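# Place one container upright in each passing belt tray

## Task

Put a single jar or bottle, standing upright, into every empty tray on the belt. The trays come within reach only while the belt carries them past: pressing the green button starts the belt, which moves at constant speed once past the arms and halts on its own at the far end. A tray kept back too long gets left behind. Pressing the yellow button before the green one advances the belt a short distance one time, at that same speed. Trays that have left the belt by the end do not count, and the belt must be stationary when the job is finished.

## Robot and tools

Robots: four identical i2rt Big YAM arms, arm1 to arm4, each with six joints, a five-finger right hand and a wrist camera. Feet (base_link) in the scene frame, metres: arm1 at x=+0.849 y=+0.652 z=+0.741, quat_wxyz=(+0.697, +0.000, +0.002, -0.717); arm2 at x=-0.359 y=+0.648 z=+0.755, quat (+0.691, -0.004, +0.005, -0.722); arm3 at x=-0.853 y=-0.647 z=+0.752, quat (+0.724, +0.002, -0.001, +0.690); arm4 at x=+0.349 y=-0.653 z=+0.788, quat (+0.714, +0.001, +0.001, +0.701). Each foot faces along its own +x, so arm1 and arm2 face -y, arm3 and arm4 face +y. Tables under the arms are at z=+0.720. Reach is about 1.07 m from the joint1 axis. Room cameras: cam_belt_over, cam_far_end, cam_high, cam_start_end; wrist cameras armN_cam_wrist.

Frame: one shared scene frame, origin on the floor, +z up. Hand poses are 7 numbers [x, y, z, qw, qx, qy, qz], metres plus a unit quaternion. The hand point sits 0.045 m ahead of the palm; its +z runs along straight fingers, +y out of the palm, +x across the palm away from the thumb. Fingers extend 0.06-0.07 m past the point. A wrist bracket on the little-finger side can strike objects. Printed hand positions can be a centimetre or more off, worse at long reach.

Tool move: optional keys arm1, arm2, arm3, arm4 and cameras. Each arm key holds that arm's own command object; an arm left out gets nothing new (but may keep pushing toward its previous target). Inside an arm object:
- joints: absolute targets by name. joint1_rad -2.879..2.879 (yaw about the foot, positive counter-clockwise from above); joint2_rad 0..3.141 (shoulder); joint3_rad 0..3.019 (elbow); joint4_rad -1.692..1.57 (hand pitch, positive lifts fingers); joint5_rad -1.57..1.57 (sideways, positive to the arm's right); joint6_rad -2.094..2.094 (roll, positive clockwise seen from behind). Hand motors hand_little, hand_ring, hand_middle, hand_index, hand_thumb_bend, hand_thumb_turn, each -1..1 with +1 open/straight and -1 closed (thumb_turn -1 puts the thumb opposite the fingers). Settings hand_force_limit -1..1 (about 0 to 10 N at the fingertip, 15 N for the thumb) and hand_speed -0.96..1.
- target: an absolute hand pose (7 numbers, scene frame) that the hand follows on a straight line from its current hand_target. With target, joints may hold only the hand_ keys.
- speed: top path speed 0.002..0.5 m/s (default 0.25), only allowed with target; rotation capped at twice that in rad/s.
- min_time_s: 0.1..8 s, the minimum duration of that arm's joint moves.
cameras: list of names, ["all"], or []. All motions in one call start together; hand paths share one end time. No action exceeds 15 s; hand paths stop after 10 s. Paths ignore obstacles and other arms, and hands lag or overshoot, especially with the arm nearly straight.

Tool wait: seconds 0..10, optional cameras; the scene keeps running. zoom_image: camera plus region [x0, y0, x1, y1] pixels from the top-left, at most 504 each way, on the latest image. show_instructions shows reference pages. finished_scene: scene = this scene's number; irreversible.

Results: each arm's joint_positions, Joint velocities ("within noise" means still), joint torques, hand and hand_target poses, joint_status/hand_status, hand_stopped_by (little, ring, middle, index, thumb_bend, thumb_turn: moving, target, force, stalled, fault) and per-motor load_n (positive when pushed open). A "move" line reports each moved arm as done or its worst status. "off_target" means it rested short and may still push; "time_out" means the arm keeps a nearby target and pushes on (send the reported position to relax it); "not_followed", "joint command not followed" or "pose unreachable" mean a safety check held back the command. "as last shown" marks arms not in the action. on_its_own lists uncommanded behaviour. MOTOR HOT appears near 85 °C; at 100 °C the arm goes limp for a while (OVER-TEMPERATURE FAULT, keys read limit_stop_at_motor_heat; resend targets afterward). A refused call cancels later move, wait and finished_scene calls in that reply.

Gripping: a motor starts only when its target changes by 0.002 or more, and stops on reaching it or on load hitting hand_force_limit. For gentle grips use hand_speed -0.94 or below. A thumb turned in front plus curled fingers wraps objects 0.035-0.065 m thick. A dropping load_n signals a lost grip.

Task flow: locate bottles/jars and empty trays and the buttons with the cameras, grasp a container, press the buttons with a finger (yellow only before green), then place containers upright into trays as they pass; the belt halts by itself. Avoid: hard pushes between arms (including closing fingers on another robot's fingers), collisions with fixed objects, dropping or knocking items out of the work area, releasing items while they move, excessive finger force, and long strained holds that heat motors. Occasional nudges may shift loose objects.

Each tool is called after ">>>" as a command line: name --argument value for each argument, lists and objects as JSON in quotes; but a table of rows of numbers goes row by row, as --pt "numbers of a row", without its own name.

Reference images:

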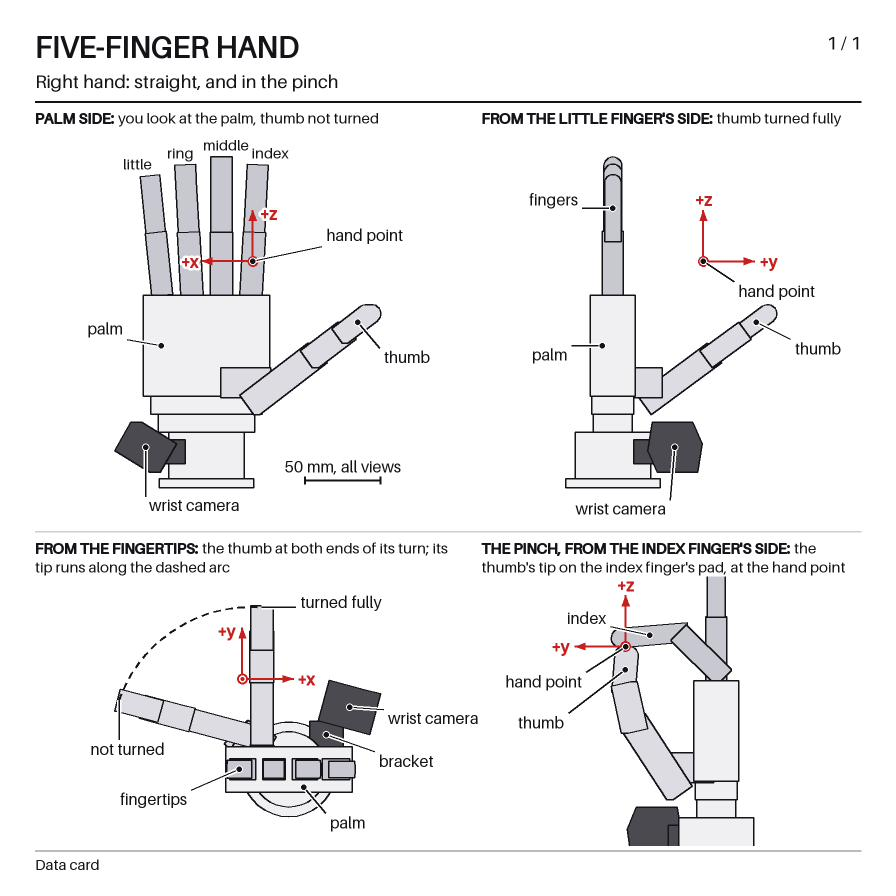

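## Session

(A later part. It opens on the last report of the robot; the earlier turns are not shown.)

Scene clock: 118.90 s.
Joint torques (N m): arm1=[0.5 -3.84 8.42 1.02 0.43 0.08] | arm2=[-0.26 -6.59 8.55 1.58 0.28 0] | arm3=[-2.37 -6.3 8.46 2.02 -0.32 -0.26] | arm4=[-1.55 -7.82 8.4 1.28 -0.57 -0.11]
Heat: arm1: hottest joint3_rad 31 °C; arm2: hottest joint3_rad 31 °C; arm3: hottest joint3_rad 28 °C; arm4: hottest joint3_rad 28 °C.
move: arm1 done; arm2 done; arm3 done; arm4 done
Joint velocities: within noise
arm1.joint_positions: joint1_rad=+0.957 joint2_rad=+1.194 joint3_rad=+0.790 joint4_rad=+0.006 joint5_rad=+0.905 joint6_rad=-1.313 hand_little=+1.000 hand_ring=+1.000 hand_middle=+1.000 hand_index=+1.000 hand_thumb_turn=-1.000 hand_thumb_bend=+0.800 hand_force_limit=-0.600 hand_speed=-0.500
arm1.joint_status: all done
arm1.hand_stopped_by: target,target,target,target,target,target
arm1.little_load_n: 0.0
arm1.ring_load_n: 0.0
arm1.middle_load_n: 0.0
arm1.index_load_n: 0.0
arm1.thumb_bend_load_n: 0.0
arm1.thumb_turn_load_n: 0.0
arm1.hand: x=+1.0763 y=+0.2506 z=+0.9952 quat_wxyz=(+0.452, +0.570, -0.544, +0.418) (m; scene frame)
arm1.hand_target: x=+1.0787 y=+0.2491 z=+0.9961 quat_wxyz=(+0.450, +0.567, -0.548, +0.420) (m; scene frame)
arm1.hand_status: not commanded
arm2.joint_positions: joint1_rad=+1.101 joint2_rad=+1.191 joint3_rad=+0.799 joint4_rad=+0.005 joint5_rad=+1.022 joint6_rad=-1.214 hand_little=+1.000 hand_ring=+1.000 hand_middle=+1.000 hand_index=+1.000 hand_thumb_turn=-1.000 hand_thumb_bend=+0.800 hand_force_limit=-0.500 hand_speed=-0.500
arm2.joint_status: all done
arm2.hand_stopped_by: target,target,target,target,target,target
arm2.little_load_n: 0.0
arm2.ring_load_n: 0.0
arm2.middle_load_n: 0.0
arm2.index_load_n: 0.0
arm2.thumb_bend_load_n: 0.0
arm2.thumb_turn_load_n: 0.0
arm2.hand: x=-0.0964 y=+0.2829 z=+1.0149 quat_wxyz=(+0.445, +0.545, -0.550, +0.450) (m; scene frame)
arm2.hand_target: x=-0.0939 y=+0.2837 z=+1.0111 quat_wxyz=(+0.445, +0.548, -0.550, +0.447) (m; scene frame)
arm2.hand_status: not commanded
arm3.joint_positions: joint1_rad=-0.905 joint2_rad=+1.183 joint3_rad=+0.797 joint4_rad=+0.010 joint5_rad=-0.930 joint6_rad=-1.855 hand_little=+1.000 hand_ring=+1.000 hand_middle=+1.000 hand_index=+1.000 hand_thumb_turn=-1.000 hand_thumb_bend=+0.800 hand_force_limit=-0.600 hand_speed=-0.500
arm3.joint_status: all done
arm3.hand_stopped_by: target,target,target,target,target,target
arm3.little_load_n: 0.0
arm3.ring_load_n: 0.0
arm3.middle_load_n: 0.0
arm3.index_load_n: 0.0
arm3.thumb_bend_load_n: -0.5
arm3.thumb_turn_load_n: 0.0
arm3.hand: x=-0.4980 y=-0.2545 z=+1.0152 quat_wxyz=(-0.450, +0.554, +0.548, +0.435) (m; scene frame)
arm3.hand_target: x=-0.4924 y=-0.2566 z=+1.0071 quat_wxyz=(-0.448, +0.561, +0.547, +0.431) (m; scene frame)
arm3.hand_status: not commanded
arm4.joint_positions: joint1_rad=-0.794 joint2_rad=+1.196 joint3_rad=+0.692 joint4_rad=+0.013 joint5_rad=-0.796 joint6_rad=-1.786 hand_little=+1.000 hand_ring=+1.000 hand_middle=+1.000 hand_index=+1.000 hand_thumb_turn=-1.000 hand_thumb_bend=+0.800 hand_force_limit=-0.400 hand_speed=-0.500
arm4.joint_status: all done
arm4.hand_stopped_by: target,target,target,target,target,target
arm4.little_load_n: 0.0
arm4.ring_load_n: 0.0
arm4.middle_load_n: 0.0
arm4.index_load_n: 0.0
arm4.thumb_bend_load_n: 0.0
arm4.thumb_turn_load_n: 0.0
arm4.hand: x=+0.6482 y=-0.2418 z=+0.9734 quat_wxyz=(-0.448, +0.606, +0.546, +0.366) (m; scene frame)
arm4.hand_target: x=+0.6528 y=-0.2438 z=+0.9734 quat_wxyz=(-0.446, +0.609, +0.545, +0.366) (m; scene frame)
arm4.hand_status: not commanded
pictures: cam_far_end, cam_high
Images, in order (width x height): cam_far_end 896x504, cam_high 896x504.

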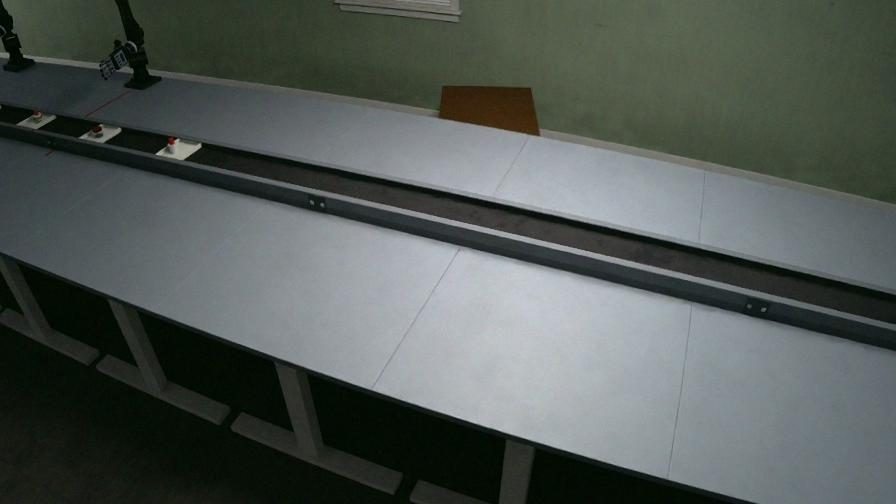

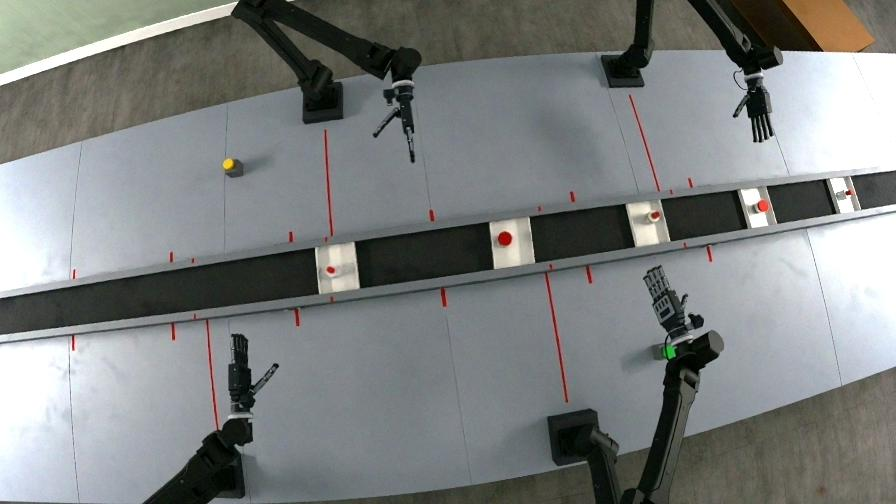

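>>> wait --seconds 10 --cameras '[]'

>>> wait --seconds 10 --cameras '[]'

>>> wait --seconds 10 --cameras '["cam_high","cam_far_end"]'

>>> wait --seconds 10 --cameras '[]'

>>> wait --seconds 10 --cameras '[]'

>>> wait --seconds 10 --cameras '["cam_far_end"]'

Scene clock: 129.23 s.
Joint torques (N m): arm1=[0.44 -3.9 8.42 1.01 0.43 0.08] | arm2=[-0.09 -6.3 8.65 1.44 0.29 0.04] | arm3=[-2.02 -6.53 8.27 2.1 -0.33 -0.25] | arm4=[-1.61 -7.71 8.44 1.18 -0.57 -0.1]
Heat: arm1: hottest joint3_rad 31 °C; arm2: hottest joint3_rad 32 °C; arm3: hottest joint3_rad 29 °C; arm4: hottest joint3_rad 29 °C.
Joint velocities: within noise
arm1.joint_positions: joint1_rad=+0.957 joint2_rad=+1.194 joint3_rad=+0.790 joint4_rad=+0.006 joint5_rad=+0.905 joint6_rad=-1.313 hand_little=+1.000 hand_ring=+1.000 hand_middle=+1.000 hand_index=+1.000 hand_thumb_turn=-1.000 hand_thumb_bend=+0.800 hand_force_limit=-0.600 hand_speed=-0.500
arm1.joint_status: all done
arm1.hand_stopped_by: target,target,target,target,target,target
arm1.little_load_n: 0.0
arm1.ring_load_n: 0.0
arm1.middle_load_n: 0.0
arm1.index_load_n: 0.0
arm1.thumb_bend_load_n: 0.0
arm1.thumb_turn_load_n: 0.5
arm1.hand: x=+1.0763 y=+0.2506 z=+0.9952 quat_wxyz=(+0.452, +0.570, -0.544, +0.418) (m; scene frame)
arm1.hand_target: x=+1.0787 y=+0.2491 z=+0.9961 quat_wxyz=(+0.450, +0.567, -0.548, +0.420) (m; scene frame)
arm1.hand_status: not commanded
arm2.joint_positions: joint1_rad=+1.101 joint2_rad=+1.191 joint3_rad=+0.799 joint4_rad=+0.005 joint5_rad=+1.022 joint6_rad=-1.214 hand_little=+1.000 hand_ring=+1.000 hand_middle=+1.000 hand_index=+1.000 hand_thumb_turn=-1.000 hand_thumb_bend=+0.800 hand_force_limit=-0.500 hand_speed=-0.500
arm2.joint_status: all done
arm2.hand_stopped_by: target,target,target,target,target,target
arm2.little_load_n: 0.0
arm2.ring_load_n: 0.0
arm2.middle_load_n: 0.0
arm2.index_load_n: 0.0
arm2.thumb_bend_load_n: 0.0
arm2.thumb_turn_load_n: 0.0
arm2.hand: x=-0.0964 y=+0.2829 z=+1.0149 quat_wxyz=(+0.445, +0.545, -0.550, +0.450) (m; scene frame)
arm2.hand_target: x=-0.0939 y=+0.2837 z=+1.0111 quat_wxyz=(+0.445, +0.548, -0.550, +0.447) (m; scene frame)
arm2.hand_status: not commanded
arm3.joint_positions: joint1_rad=-0.905 joint2_rad=+1.183 joint3_rad=+0.797 joint4_rad=+0.010 joint5_rad=-0.930 joint6_rad=-1.855 hand_little=+1.000 hand_ring=+1.000 hand_middle=+1.000 hand_index=+1.000 hand_thumb_turn=-1.000 hand_thumb_bend=+0.800 hand_force_limit=-0.600 hand_speed=-0.500
arm3.joint_status: all done
arm3.hand_stopped_by: target,target,target,target,target,target
arm3.little_load_n: 0.0
arm3.ring_load_n: -0.5
arm3.middle_load_n: 0.0
arm3.index_load_n: 0.0
arm3.thumb_bend_load_n: 0.0
arm3.thumb_turn_load_n: 0.0
arm3.hand: x=-0.4980 y=-0.2545 z=+1.0152 quat_wxyz=(-0.450, +0.554, +0.548, +0.435) (m; scene frame)
arm3.hand_target: x=-0.4924 y=-0.2566 z=+1.0071 quat_wxyz=(-0.448, +0.561, +0.547, +0.431) (m; scene frame)
arm3.hand_status: not commanded
arm4.joint_positions: joint1_rad=-0.794 joint2_rad=+1.196 joint3_rad=+0.692 joint4_rad=+0.013 joint5_rad=-0.796 joint6_rad=-1.786 hand_little=+1.000 hand_ring=+1.000 hand_middle=+1.000 hand_index=+1.000 hand_thumb_turn=-1.000 hand_thumb_bend=+0.800 hand_force_limit=-0.400 hand_speed=-0.500
arm4.joint_status: all done
arm4.hand_stopped_by: target,target,target,target,target,target
arm4.little_load_n: 0.0
arm4.ring_load_n: 0.0
arm4.middle_load_n: 0.0
arm4.index_load_n: 0.0
arm4.thumb_bend_load_n: 0.0
arm4.thumb_turn_load_n: 0.0
arm4.hand: x=+0.6482 y=-0.2418 z=+0.9734 quat_wxyz=(-0.448, +0.606, +0.546, +0.366) (m; scene frame)
arm4.hand_target: x=+0.6528 y=-0.2438 z=+0.9734 quat_wxyz=(-0.446, +0.609, +0.545, +0.366) (m; scene frame)
arm4.hand_status: not commanded
wait: 10.00 s; at rest from the start
pictures: none
No camera images: "cameras" was empty.

Scene clock: 139.23 s.
Joint torques (N m): arm1=[0.44 -3.84 8.42 1.03 0.42 0.08] | arm2=[0.15 -6.77 8.44 1.28 0.29 -0.02] | arm3=[-2.14 -7.06 8.36 2.07 -0.35 -0.27] | arm4=[-1.49 -7.94 8.4 1.16 -0.57 -0.11]
Heat: arm1: hottest joint3_rad 32 °C; arm2: hottest joint3_rad 32 °C; arm3: hottest joint3_rad 29 °C; arm4: hottest joint3_rad 29 °C.
Joint velocities: within noise
arm1.joint_positions: joint1_rad=+0.957 joint2_rad=+1.194 joint3_rad=+0.790 joint4_rad=+0.006 joint5_rad=+0.905 joint6_rad=-1.313 hand_little=+1.000 hand_ring=+1.000 hand_middle=+1.000 hand_index=+1.000 hand_thumb_turn=-1.000 hand_thumb_bend=+0.800 hand_force_limit=-0.600 hand_speed=-0.500
arm1.joint_status: all done
arm1.hand_stopped_by: target,target,target,target,target,target
arm1.little_load_n: 0.0
arm1.ring_load_n: 0.0
arm1.middle_load_n: 0.0
arm1.index_load_n: 0.0
arm1.thumb_bend_load_n: 0.0
arm1.thumb_turn_load_n: 0.5
arm1.hand: x=+1.0763 y=+0.2506 z=+0.9952 quat_wxyz=(+0.452, +0.570, -0.544, +0.418) (m; scene frame)
arm1.hand_target: x=+1.0787 y=+0.2491 z=+0.9961 quat_wxyz=(+0.450, +0.567, -0.548, +0.420) (m; scene frame)
arm1.hand_status: not commanded
arm2.joint_positions: joint1_rad=+1.101 joint2_rad=+1.191 joint3_rad=+0.799 joint4_rad=+0.005 joint5_rad=+1.022 joint6_rad=-1.214 hand_little=+1.000 hand_ring=+1.000 hand_middle=+1.000 hand_index=+1.000 hand_thumb_turn=-1.000 hand_thumb_bend=+0.800 hand_force_limit=-0.500 hand_speed=-0.500
arm2.joint_status: all done
arm2.hand_stopped_by: target,target,target,target,target,target
arm2.little_load_n: 0.0
arm2.ring_load_n: 0.0
arm2.middle_load_n: 0.0
arm2.index_load_n: 0.0
arm2.thumb_bend_load_n: 0.0
arm2.thumb_turn_load_n: 0.5
arm2.hand: x=-0.0964 y=+0.2829 z=+1.0149 quat_wxyz=(+0.445, +0.545, -0.550, +0.450) (m; scene frame)
arm2.hand_target: x=-0.0939 y=+0.2837 z=+1.0111 quat_wxyz=(+0.445, +0.548, -0.550, +0.447) (m; scene frame)
arm2.hand_status: not commanded
arm3.joint_positions: joint1_rad=-0.905 joint2_rad=+1.183 joint3_rad=+0.797 joint4_rad=+0.010 joint5_rad=-0.930 joint6_rad=-1.855 hand_little=+1.000 hand_ring=+1.000 hand_middle=+1.000 hand_index=+1.000 hand_thumb_turn=-1.000 hand_thumb_bend=+0.800 hand_force_limit=-0.600 hand_speed=-0.500
arm3.joint_status: all done
arm3.hand_stopped_by: target,target,target,target,target,target
arm3.little_load_n: 0.0
arm3.ring_load_n: 0.0
arm3.middle_load_n: 0.0
arm3.index_load_n: 0.0
arm3.thumb_bend_load_n: 0.0
arm3.thumb_turn_load_n: 0.0
arm3.hand: x=-0.4980 y=-0.2545 z=+1.0152 quat_wxyz=(-0.450, +0.554, +0.548, +0.435) (m; scene frame)
arm3.hand_target: x=-0.4924 y=-0.2566 z=+1.0071 quat_wxyz=(-0.448, +0.561, +0.547, +0.431) (m; scene frame)
arm3.hand_status: not commanded
arm4.joint_positions: joint1_rad=-0.794 joint2_rad=+1.196 joint3_rad=+0.692 joint4_rad=+0.013 joint5_rad=-0.796 joint6_rad=-1.786 hand_little=+1.000 hand_ring=+1.000 hand_middle=+1.000 hand_index=+1.000 hand_thumb_turn=-1.000 hand_thumb_bend=+0.800 hand_force_limit=-0.400 hand_speed=-0.500
arm4.joint_status: all done
arm4.hand_stopped_by: target,target,target,target,target,target
arm4.little_load_n: 0.0
arm4.ring_load_n: 0.0
arm4.middle_load_n: 0.0
arm4.index_load_n: 0.0
arm4.thumb_bend_load_n: 0.0
arm4.thumb_turn_load_n: 0.5
arm4.hand: x=+0.6482 y=-0.2418 z=+0.9734 quat_wxyz=(-0.448, +0.606, +0.546, +0.366) (m; scene frame)
arm4.hand_target: x=+0.6528 y=-0.2438 z=+0.9734 quat_wxyz=(-0.446, +0.609, +0.545, +0.366) (m; scene frame)
arm4.hand_status: not commanded
wait: 10.00 s; at rest by 0.27 s
pictures: none
No camera images: "cameras" was empty.

Scene clock: 149.23 s.
Joint torques (N m): arm1=[0.44 -3.84 8.4 1.03 0.43 0.08] | arm2=[0.38 -6.42 8.47 1.28 0.32 0.05] | arm3=[-1.73 -6.48 8.35 2.13 -0.32 -0.25] | arm4=[-1.67 -7.71 8.36 1.25 -0.55 -0.11]
Heat: arm1: hottest joint3_rad 32 °C; arm2: hottest joint3_rad 32 °C; arm3: hottest joint3_rad 30 °C; arm4: hottest joint3_rad 30 °C.
Joint velocities: within noise
arm1.joint_positions: joint1_rad=+0.957 joint2_rad=+1.194 joint3_rad=+0.790 joint4_rad=+0.006 joint5_rad=+0.905 joint6_rad=-1.313 hand_little=+1.000 hand_ring=+1.000 hand_middle=+1.000 hand_index=+1.000 hand_thumb_turn=-1.000 hand_thumb_bend=+0.800 hand_force_limit=-0.600 hand_speed=-0.500
arm1.joint_status: all done
arm1.hand_stopped_by: target,target,target,target,target,target
arm1.little_load_n: 0.0
arm1.ring_load_n: 0.0
arm1.middle_load_n: 0.0
arm1.index_load_n: 0.0
arm1.thumb_bend_load_n: -0.5
arm1.thumb_turn_load_n: 0.0
arm1.hand: x=+1.0763 y=+0.2506 z=+0.9952 quat_wxyz=(+0.452, +0.570, -0.544, +0.418) (m; scene frame)
arm1.hand_target: x=+1.0787 y=+0.2491 z=+0.9961 quat_wxyz=(+0.450, +0.567, -0.548, +0.420) (m; scene frame)
arm1.hand_status: not commanded
arm2.joint_positions: joint1_rad=+1.101 joint2_rad=+1.191 joint3_rad=+0.799 joint4_rad=+0.005 joint5_rad=+1.022 joint6_rad=-1.214 hand_little=+1.000 hand_ring=+1.000 hand_middle=+1.000 hand_index=+1.000 hand_thumb_turn=-1.000 hand_thumb_bend=+0.800 hand_force_limit=-0.500 hand_speed=-0.500
arm2.joint_status: all done
arm2.hand_stopped_by: target,target,target,target,target,target
arm2.little_load_n: 0.0
arm2.ring_load_n: 0.0
arm2.middle_load_n: 0.0
arm2.index_load_n: 0.0
arm2.thumb_bend_load_n: 0.0
arm2.thumb_turn_load_n: 0.5
arm2.hand: x=-0.0964 y=+0.2829 z=+1.0149 quat_wxyz=(+0.445, +0.545, -0.550, +0.450) (m; scene frame)
arm2.hand_target: x=-0.0939 y=+0.2837 z=+1.0111 quat_wxyz=(+0.445, +0.548, -0.550, +0.447) (m; scene frame)
arm2.hand_status: not commanded
arm3.joint_positions: joint1_rad=-0.905 joint2_rad=+1.183 joint3_rad=+0.797 joint4_rad=+0.010 joint5_rad=-0.930 joint6_rad=-1.855 hand_little=+1.000 hand_ring=+1.000 hand_middle=+1.000 hand_index=+1.000 hand_thumb_turn=-1.000 hand_thumb_bend=+0.800 hand_force_limit=-0.600 hand_speed=-0.500
arm3.joint_status: all done
arm3.hand_stopped_by: target,target,target,target,target,target
arm3.little_load_n: 0.0
arm3.ring_load_n: 0.0
arm3.middle_load_n: 0.0
arm3.index_load_n: 0.0
arm3.thumb_bend_load_n: 0.0
arm3.thumb_turn_load_n: 0.0
arm3.hand: x=-0.4980 y=-0.2545 z=+1.0152 quat_wxyz=(-0.450, +0.554, +0.548, +0.435) (m; scene frame)
arm3.hand_target: x=-0.4924 y=-0.2566 z=+1.0071 quat_wxyz=(-0.448, +0.561, +0.547, +0.431) (m; scene frame)
arm3.hand_status: not commanded
arm4.joint_positions: joint1_rad=-0.794 joint2_rad=+1.196 joint3_rad=+0.692 joint4_rad=+0.013 joint5_rad=-0.796 joint6_rad=-1.786 hand_little=+1.000 hand_ring=+1.000 hand_middle=+1.000 hand_index=+1.000 hand_thumb_turn=-1.000 hand_thumb_bend=+0.800 hand_force_limit=-0.400 hand_speed=-0.500
arm4.joint_status: all done
arm4.hand_stopped_by: target,target,target,target,target,target
arm4.little_load_n: 0.0
arm4.ring_load_n: 0.0
arm4.middle_load_n: 0.0
arm4.index_load_n: 0.0
arm4.thumb_bend_load_n: 0.0
arm4.thumb_turn_load_n: 0.0
arm4.hand: x=+0.6482 y=-0.2418 z=+0.9734 quat_wxyz=(-0.448, +0.606, +0.546, +0.366) (m; scene frame)
arm4.hand_target: x=+0.6528 y=-0.2438 z=+0.9734 quat_wxyz=(-0.446, +0.609, +0.545, +0.366) (m; scene frame)
arm4.hand_status: not commanded
wait: 10.00 s; at rest by 0.27 s
pictures: cam_far_end, cam_high
Images, in order (width x height): cam_far_end 896x504, cam_high 896x504.

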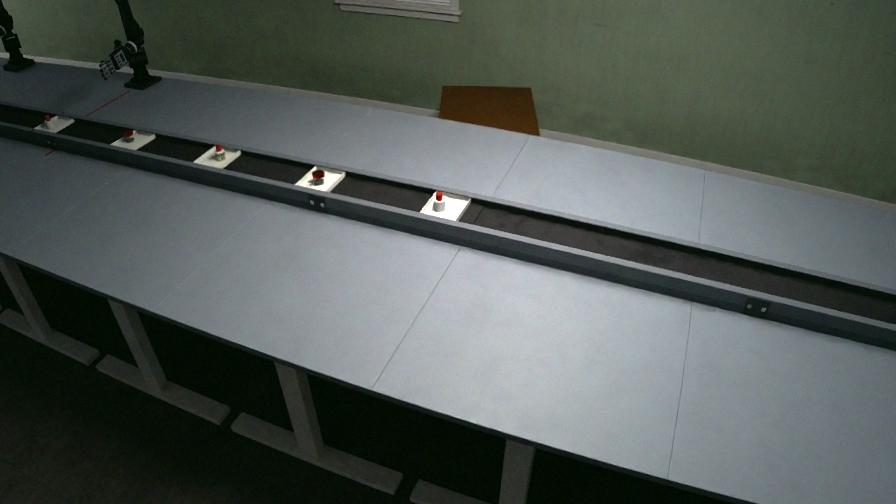

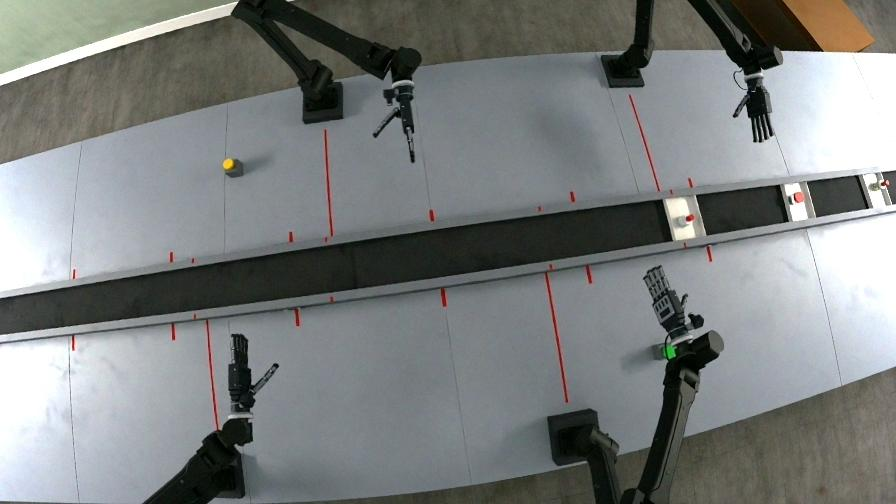

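Scene clock: 159.23 s.
Joint torques (N m): arm1=[0.5 -3.84 8.43 1.03 0.42 0.08] | arm2=[-0.44 -7 8.51 1.33 0.29 0.04] | arm3=[-2.14 -7 8.34 2.14 -0.32 -0.25] | arm4=[-1.61 -7.88 8.39 1.13 -0.55 -0.12]
Heat: arm1: hottest joint3_rad 33 °C; arm2: hottest joint3_rad 32 °C; arm3: hottest joint3_rad 30 °C; arm4: hottest joint3_rad 30 °C.
Joint velocities: within noise
arm1.joint_positions: joint1_rad=+0.957 joint2_rad=+1.194 joint3_rad=+0.790 joint4_rad=+0.006 joint5_rad=+0.905 joint6_rad=-1.313 hand_little=+1.000 hand_ring=+1.000 hand_middle=+1.000 hand_index=+1.000 hand_thumb_turn=-1.000 hand_thumb_bend=+0.800 hand_force_limit=-0.600 hand_speed=-0.500
arm1.joint_status: all done
arm1.hand_stopped_by: target,target,target,target,target,target
arm1.little_load_n: 0.0
arm1.ring_load_n: 0.0
arm1.middle_load_n: 0.0
arm1.index_load_n: 0.0
arm1.thumb_bend_load_n: 0.0
arm1.thumb_turn_load_n: 0.5
arm1.hand: x=+1.0763 y=+0.2506 z=+0.9952 quat_wxyz=(+0.452, +0.570, -0.544, +0.418) (m; scene frame)
arm1.hand_target: x=+1.0787 y=+0.2491 z=+0.9961 quat_wxyz=(+0.450, +0.567, -0.548, +0.420) (m; scene frame)
arm1.hand_status: not commanded
arm2.joint_positions: joint1_rad=+1.101 joint2_rad=+1.191 joint3_rad=+0.799 joint4_rad=+0.005 joint5_rad=+1.022 joint6_rad=-1.214 hand_little=+1.000 hand_ring=+1.000 hand_middle=+1.000 hand_index=+1.000 hand_thumb_turn=-1.000 hand_thumb_bend=+0.800 hand_force_limit=-0.500 hand_speed=-0.500
arm2.joint_status: all done
arm2.hand_stopped_by: target,target,target,target,target,target
arm2.little_load_n: 0.0
arm2.ring_load_n: 0.0
arm2.middle_load_n: 0.0
arm2.index_load_n: 0.0
arm2.thumb_bend_load_n: 0.0
arm2.thumb_turn_load_n: 0.0
arm2.hand: x=-0.0964 y=+0.2829 z=+1.0149 quat_wxyz=(+0.445, +0.545, -0.550, +0.450) (m; scene frame)
arm2.hand_target: x=-0.0939 y=+0.2837 z=+1.0111 quat_wxyz=(+0.445, +0.548, -0.550, +0.447) (m; scene frame)
arm2.hand_status: not commanded
arm3.joint_positions: joint1_rad=-0.905 joint2_rad=+1.183 joint3_rad=+0.797 joint4_rad=+0.010 joint5_rad=-0.930 joint6_rad=-1.855 hand_little=+1.000 hand_ring=+1.000 hand_middle=+1.000 hand_index=+1.000 hand_thumb_turn=-1.000 hand_thumb_bend=+0.800 hand_force_limit=-0.600 hand_speed=-0.500
arm3.joint_status: all done
arm3.hand_stopped_by: target,target,target,target,target,target
arm3.little_load_n: 0.0
arm3.ring_load_n: 0.0
arm3.middle_load_n: 0.0
arm3.index_load_n: 0.0
arm3.thumb_bend_load_n: 0.0
arm3.thumb_turn_load_n: 0.5
arm3.hand: x=-0.4980 y=-0.2545 z=+1.0152 quat_wxyz=(-0.450, +0.554, +0.548, +0.435) (m; scene frame)
arm3.hand_target: x=-0.4924 y=-0.2566 z=+1.0071 quat_wxyz=(-0.448, +0.561, +0.547, +0.431) (m; scene frame)
arm3.hand_status: not commanded
arm4.joint_positions: joint1_rad=-0.794 joint2_rad=+1.196 joint3_rad=+0.692 joint4_rad=+0.013 joint5_rad=-0.796 joint6_rad=-1.786 hand_little=+1.000 hand_ring=+1.000 hand_middle=+1.000 hand_index=+1.000 hand_thumb_turn=-1.000 hand_thumb_bend=+0.800 hand_force_limit=-0.400 hand_speed=-0.500
arm4.joint_status: all done
arm4.hand_stopped_by: target,target,target,target,target,target
arm4.little_load_n: 0.0
arm4.ring_load_n: 0.0
arm4.middle_load_n: 0.0
arm4.index_load_n: 0.0
arm4.thumb_bend_load_n: 0.0
arm4.thumb_turn_load_n: 0.0
arm4.hand: x=+0.6482 y=-0.2418 z=+0.9734 quat_wxyz=(-0.448, +0.606, +0.546, +0.366) (m; scene frame)
arm4.hand_target: x=+0.6528 y=-0.2438 z=+0.9734 quat_wxyz=(-0.446, +0.609, +0.545, +0.366) (m; scene frame)
arm4.hand_status: not commanded
wait: 10.00 s; at rest by 0.27 s
pictures: none
No camera images: "cameras" was empty.

Scene clock: 169.23 s.
Joint torques (N m): arm1=[0.5 -3.84 8.42 1.03 0.42 0.08] | arm2=[0.5 -7.77 8.4 1.36 0.31 0.04] | arm3=[-1.55 -6.77 8.35 2.02 -0.34 -0.24] | arm4=[-1.67 -7.71 8.32 1.21 -0.57 -0.11]
Heat: arm1: hottest joint3_rad 33 °C; arm2: hottest joint3_rad 32 °C; arm3: hottest joint3_rad 30 °C; arm4: hottest joint3_rad 30 °C.
Joint velocities: within noise
arm1.joint_positions: joint1_rad=+0.957 joint2_rad=+1.194 joint3_rad=+0.790 joint4_rad=+0.006 joint5_rad=+0.905 joint6_rad=-1.313 hand_little=+1.000 hand_ring=+1.000 hand_middle=+1.000 hand_index=+1.000 hand_thumb_turn=-1.000 hand_thumb_bend=+0.800 hand_force_limit=-0.600 hand_speed=-0.500
arm1.joint_status: all done
arm1.hand_stopped_by: target,target,target,target,target,target
arm1.little_load_n: 0.0
arm1.ring_load_n: 0.0
arm1.middle_load_n: 0.0
arm1.index_load_n: 0.0
arm1.thumb_bend_load_n: 0.0
arm1.thumb_turn_load_n: 0.0
arm1.hand: x=+1.0763 y=+0.2506 z=+0.9952 quat_wxyz=(+0.452, +0.570, -0.544, +0.418) (m; scene frame)
arm1.hand_target: x=+1.0787 y=+0.2491 z=+0.9961 quat_wxyz=(+0.450, +0.567, -0.548, +0.420) (m; scene frame)
arm1.hand_status: not commanded
arm2.joint_positions: joint1_rad=+1.101 joint2_rad=+1.191 joint3_rad=+0.799 joint4_rad=+0.005 joint5_rad=+1.022 joint6_rad=-1.214 hand_little=+1.000 hand_ring=+1.000 hand_middle=+1.000 hand_index=+1.000 hand_thumb_turn=-1.000 hand_thumb_bend=+0.800 hand_force_limit=-0.500 hand_speed=-0.500
arm2.joint_status: all done
arm2.hand_stopped_by: target,target,target,target,target,target
arm2.little_load_n: 0.0
arm2.ring_load_n: 0.0
arm2.middle_load_n: 0.0
arm2.index_load_n: 0.0
arm2.thumb_bend_load_n: 0.0
arm2.thumb_turn_load_n: 0.5
arm2.hand: x=-0.0964 y=+0.2829 z=+1.0149 quat_wxyz=(+0.445, +0.545, -0.550, +0.450) (m; scene frame)
arm2.hand_target: x=-0.0939 y=+0.2837 z=+1.0111 quat_wxyz=(+0.445, +0.548, -0.550, +0.447) (m; scene frame)
arm2.hand_status: not commanded
arm3.joint_positions: joint1_rad=-0.905 joint2_rad=+1.183 joint3_rad=+0.797 joint4_rad=+0.010 joint5_rad=-0.930 joint6_rad=-1.855 hand_little=+1.000 hand_ring=+1.000 hand_middle=+1.000 hand_index=+1.000 hand_thumb_turn=-1.000 hand_thumb_bend=+0.800 hand_force_limit=-0.600 hand_speed=-0.500
arm3.joint_status: all done
arm3.hand_stopped_by: target,target,target,target,target,target
arm3.little_load_n: 0.0
arm3.ring_load_n: 0.0
arm3.middle_load_n: 0.0
arm3.index_load_n: 0.0
arm3.thumb_bend_load_n: 0.0
arm3.thumb_turn_load_n: 0.0
arm3.hand: x=-0.4980 y=-0.2545 z=+1.0152 quat_wxyz=(-0.450, +0.554, +0.548, +0.435) (m; scene frame)
arm3.hand_target: x=-0.4924 y=-0.2566 z=+1.0071 quat_wxyz=(-0.448, +0.561, +0.547, +0.431) (m; scene frame)
arm3.hand_status: not commanded
arm4.joint_positions: joint1_rad=-0.794 joint2_rad=+1.196 joint3_rad=+0.692 joint4_rad=+0.013 joint5_rad=-0.796 joint6_rad=-1.786 hand_little=+1.000 hand_ring=+1.000 hand_middle=+1.000 hand_index=+1.000 hand_thumb_turn=-1.000 hand_thumb_bend=+0.800 hand_force_limit=-0.400 hand_speed=-0.500
arm4.joint_status: all done
arm4.hand_stopped_by: target,target,target,target,target,target
arm4.little_load_n: 0.0
arm4.ring_load_n: 0.0
arm4.middle_load_n: 0.0
arm4.index_load_n: 0.0
arm4.thumb_bend_load_n: 0.0
arm4.thumb_turn_load_n: 0.0
arm4.hand: x=+0.6482 y=-0.2418 z=+0.9734 quat_wxyz=(-0.448, +0.606, +0.546, +0.366) (m; scene frame)
arm4.hand_target: x=+0.6528 y=-0.2438 z=+0.9734 quat_wxyz=(-0.446, +0.609, +0.545, +0.366) (m; scene frame)
arm4.hand_status: not commanded
wait: 10.00 s; at rest by 0.27 s
pictures: none
No camera images: "cameras" was empty.

Scene clock: 179.23 s.
Joint torques (N m): arm1=[0.5 -3.78 8.4 1.03 0.42 0.08] | arm2=[-0.32 -6.3 8.47 1.5 0.31 0.04] | arm3=[-2.08 -6.89 8.34 2.02 -0.32 -0.24] | arm4=[-1.61 -7.82 8.31 1.26 -0.57 -0.11]
Heat: arm1: hottest joint3_rad 33 °C; arm2: hottest joint3_rad 32 °C; arm3: hottest joint3_rad 30 °C; arm4: hottest joint3_rad 30 °C.
Joint velocities: within noise
arm1.joint_positions: joint1_rad=+0.957 joint2_rad=+1.194 joint3_rad=+0.790 joint4_rad=+0.006 joint5_rad=+0.905 joint6_rad=-1.313 hand_little=+1.000 hand_ring=+1.000 hand_middle=+1.000 hand_index=+1.000 hand_thumb_turn=-1.000 hand_thumb_bend=+0.800 hand_force_limit=-0.600 hand_speed=-0.500
arm1.joint_status: all done
arm1.hand_stopped_by: target,target,target,target,target,target
arm1.little_load_n: 0.0
arm1.ring_load_n: -0.5
arm1.middle_load_n: 0.0
arm1.index_load_n: 0.0
arm1.thumb_bend_load_n: -0.5
arm1.thumb_turn_load_n: 0.0
arm1.hand: x=+1.0763 y=+0.2506 z=+0.9952 quat_wxyz=(+0.452, +0.570, -0.544, +0.418) (m; scene frame)
arm1.hand_target: x=+1.0787 y=+0.2491 z=+0.9961 quat_wxyz=(+0.450, +0.567, -0.548, +0.420) (m; scene frame)
arm1.hand_status: not commanded
arm2.joint_positions: joint1_rad=+1.101 joint2_rad=+1.191 joint3_rad=+0.799 joint4_rad=+0.005 joint5_rad=+1.022 joint6_rad=-1.214 hand_little=+1.000 hand_ring=+1.000 hand_middle=+1.000 hand_index=+1.000 hand_thumb_turn=-1.000 hand_thumb_bend=+0.800 hand_force_limit=-0.500 hand_speed=-0.500
arm2.joint_status: all done
arm2.hand_stopped_by: target,target,target,target,target,target
arm2.little_load_n: 0.5
arm2.ring_load_n: 0.0
arm2.middle_load_n: 0.0
arm2.index_load_n: 0.0
arm2.thumb_bend_load_n: 0.0
arm2.thumb_turn_load_n: 0.0
arm2.hand: x=-0.0964 y=+0.2829 z=+1.0149 quat_wxyz=(+0.445, +0.545, -0.550, +0.450) (m; scene frame)
arm2.hand_target: x=-0.0939 y=+0.2837 z=+1.0111 quat_wxyz=(+0.445, +0.548, -0.550, +0.447) (m; scene frame)
arm2.hand_status: not commanded
arm3.joint_positions: joint1_rad=-0.905 joint2_rad=+1.183 joint3_rad=+0.797 joint4_rad=+0.010 joint5_rad=-0.930 joint6_rad=-1.855 hand_little=+1.000 hand_ring=+1.000 hand_middle=+1.000 hand_index=+1.000 hand_thumb_turn=-1.000 hand_thumb_bend=+0.800 hand_force_limit=-0.600 hand_speed=-0.500
arm3.joint_status: all done
arm3.hand_stopped_by: target,target,target,target,target,target
arm3.little_load_n: 0.0
arm3.ring_load_n: 0.0
arm3.middle_load_n: 0.0
arm3.index_load_n: 0.0
arm3.thumb_bend_load_n: 0.0
arm3.thumb_turn_load_n: 0.0
arm3.hand: x=-0.4980 y=-0.2545 z=+1.0152 quat_wxyz=(-0.450, +0.554, +0.548, +0.435) (m; scene frame)
arm3.hand_target: x=-0.4924 y=-0.2566 z=+1.0071 quat_wxyz=(-0.448, +0.561, +0.547, +0.431) (m; scene frame)
arm3.hand_status: not commanded
arm4.joint_positions: joint1_rad=-0.794 joint2_rad=+1.196 joint3_rad=+0.692 joint4_rad=+0.013 joint5_rad=-0.796 joint6_rad=-1.786 hand_little=+1.000 hand_ring=+1.000 hand_middle=+1.000 hand_index=+1.000 hand_thumb_turn=-1.000 hand_thumb_bend=+0.800 hand_force_limit=-0.400 hand_speed=-0.500
arm4.joint_status: all done
arm4.hand_stopped_by: target,target,target,target,target,target
arm4.little_load_n: 0.0
arm4.ring_load_n: 0.0
arm4.middle_load_n: 0.0
arm4.index_load_n: 0.0
arm4.thumb_bend_load_n: 0.0
arm4.thumb_turn_load_n: 0.5
arm4.hand: x=+0.6482 y=-0.2418 z=+0.9734 quat_wxyz=(-0.448, +0.606, +0.546, +0.366) (m; scene frame)
arm4.hand_target: x=+0.6528 y=-0.2438 z=+0.9734 quat_wxyz=(-0.446, +0.609, +0.545, +0.366) (m; scene frame)
arm4.hand_status: not commanded
wait: 10.00 s; at rest by 0.27 s
pictures: cam_far_end
Images, in order (width x height): cam_far_end 896x504.

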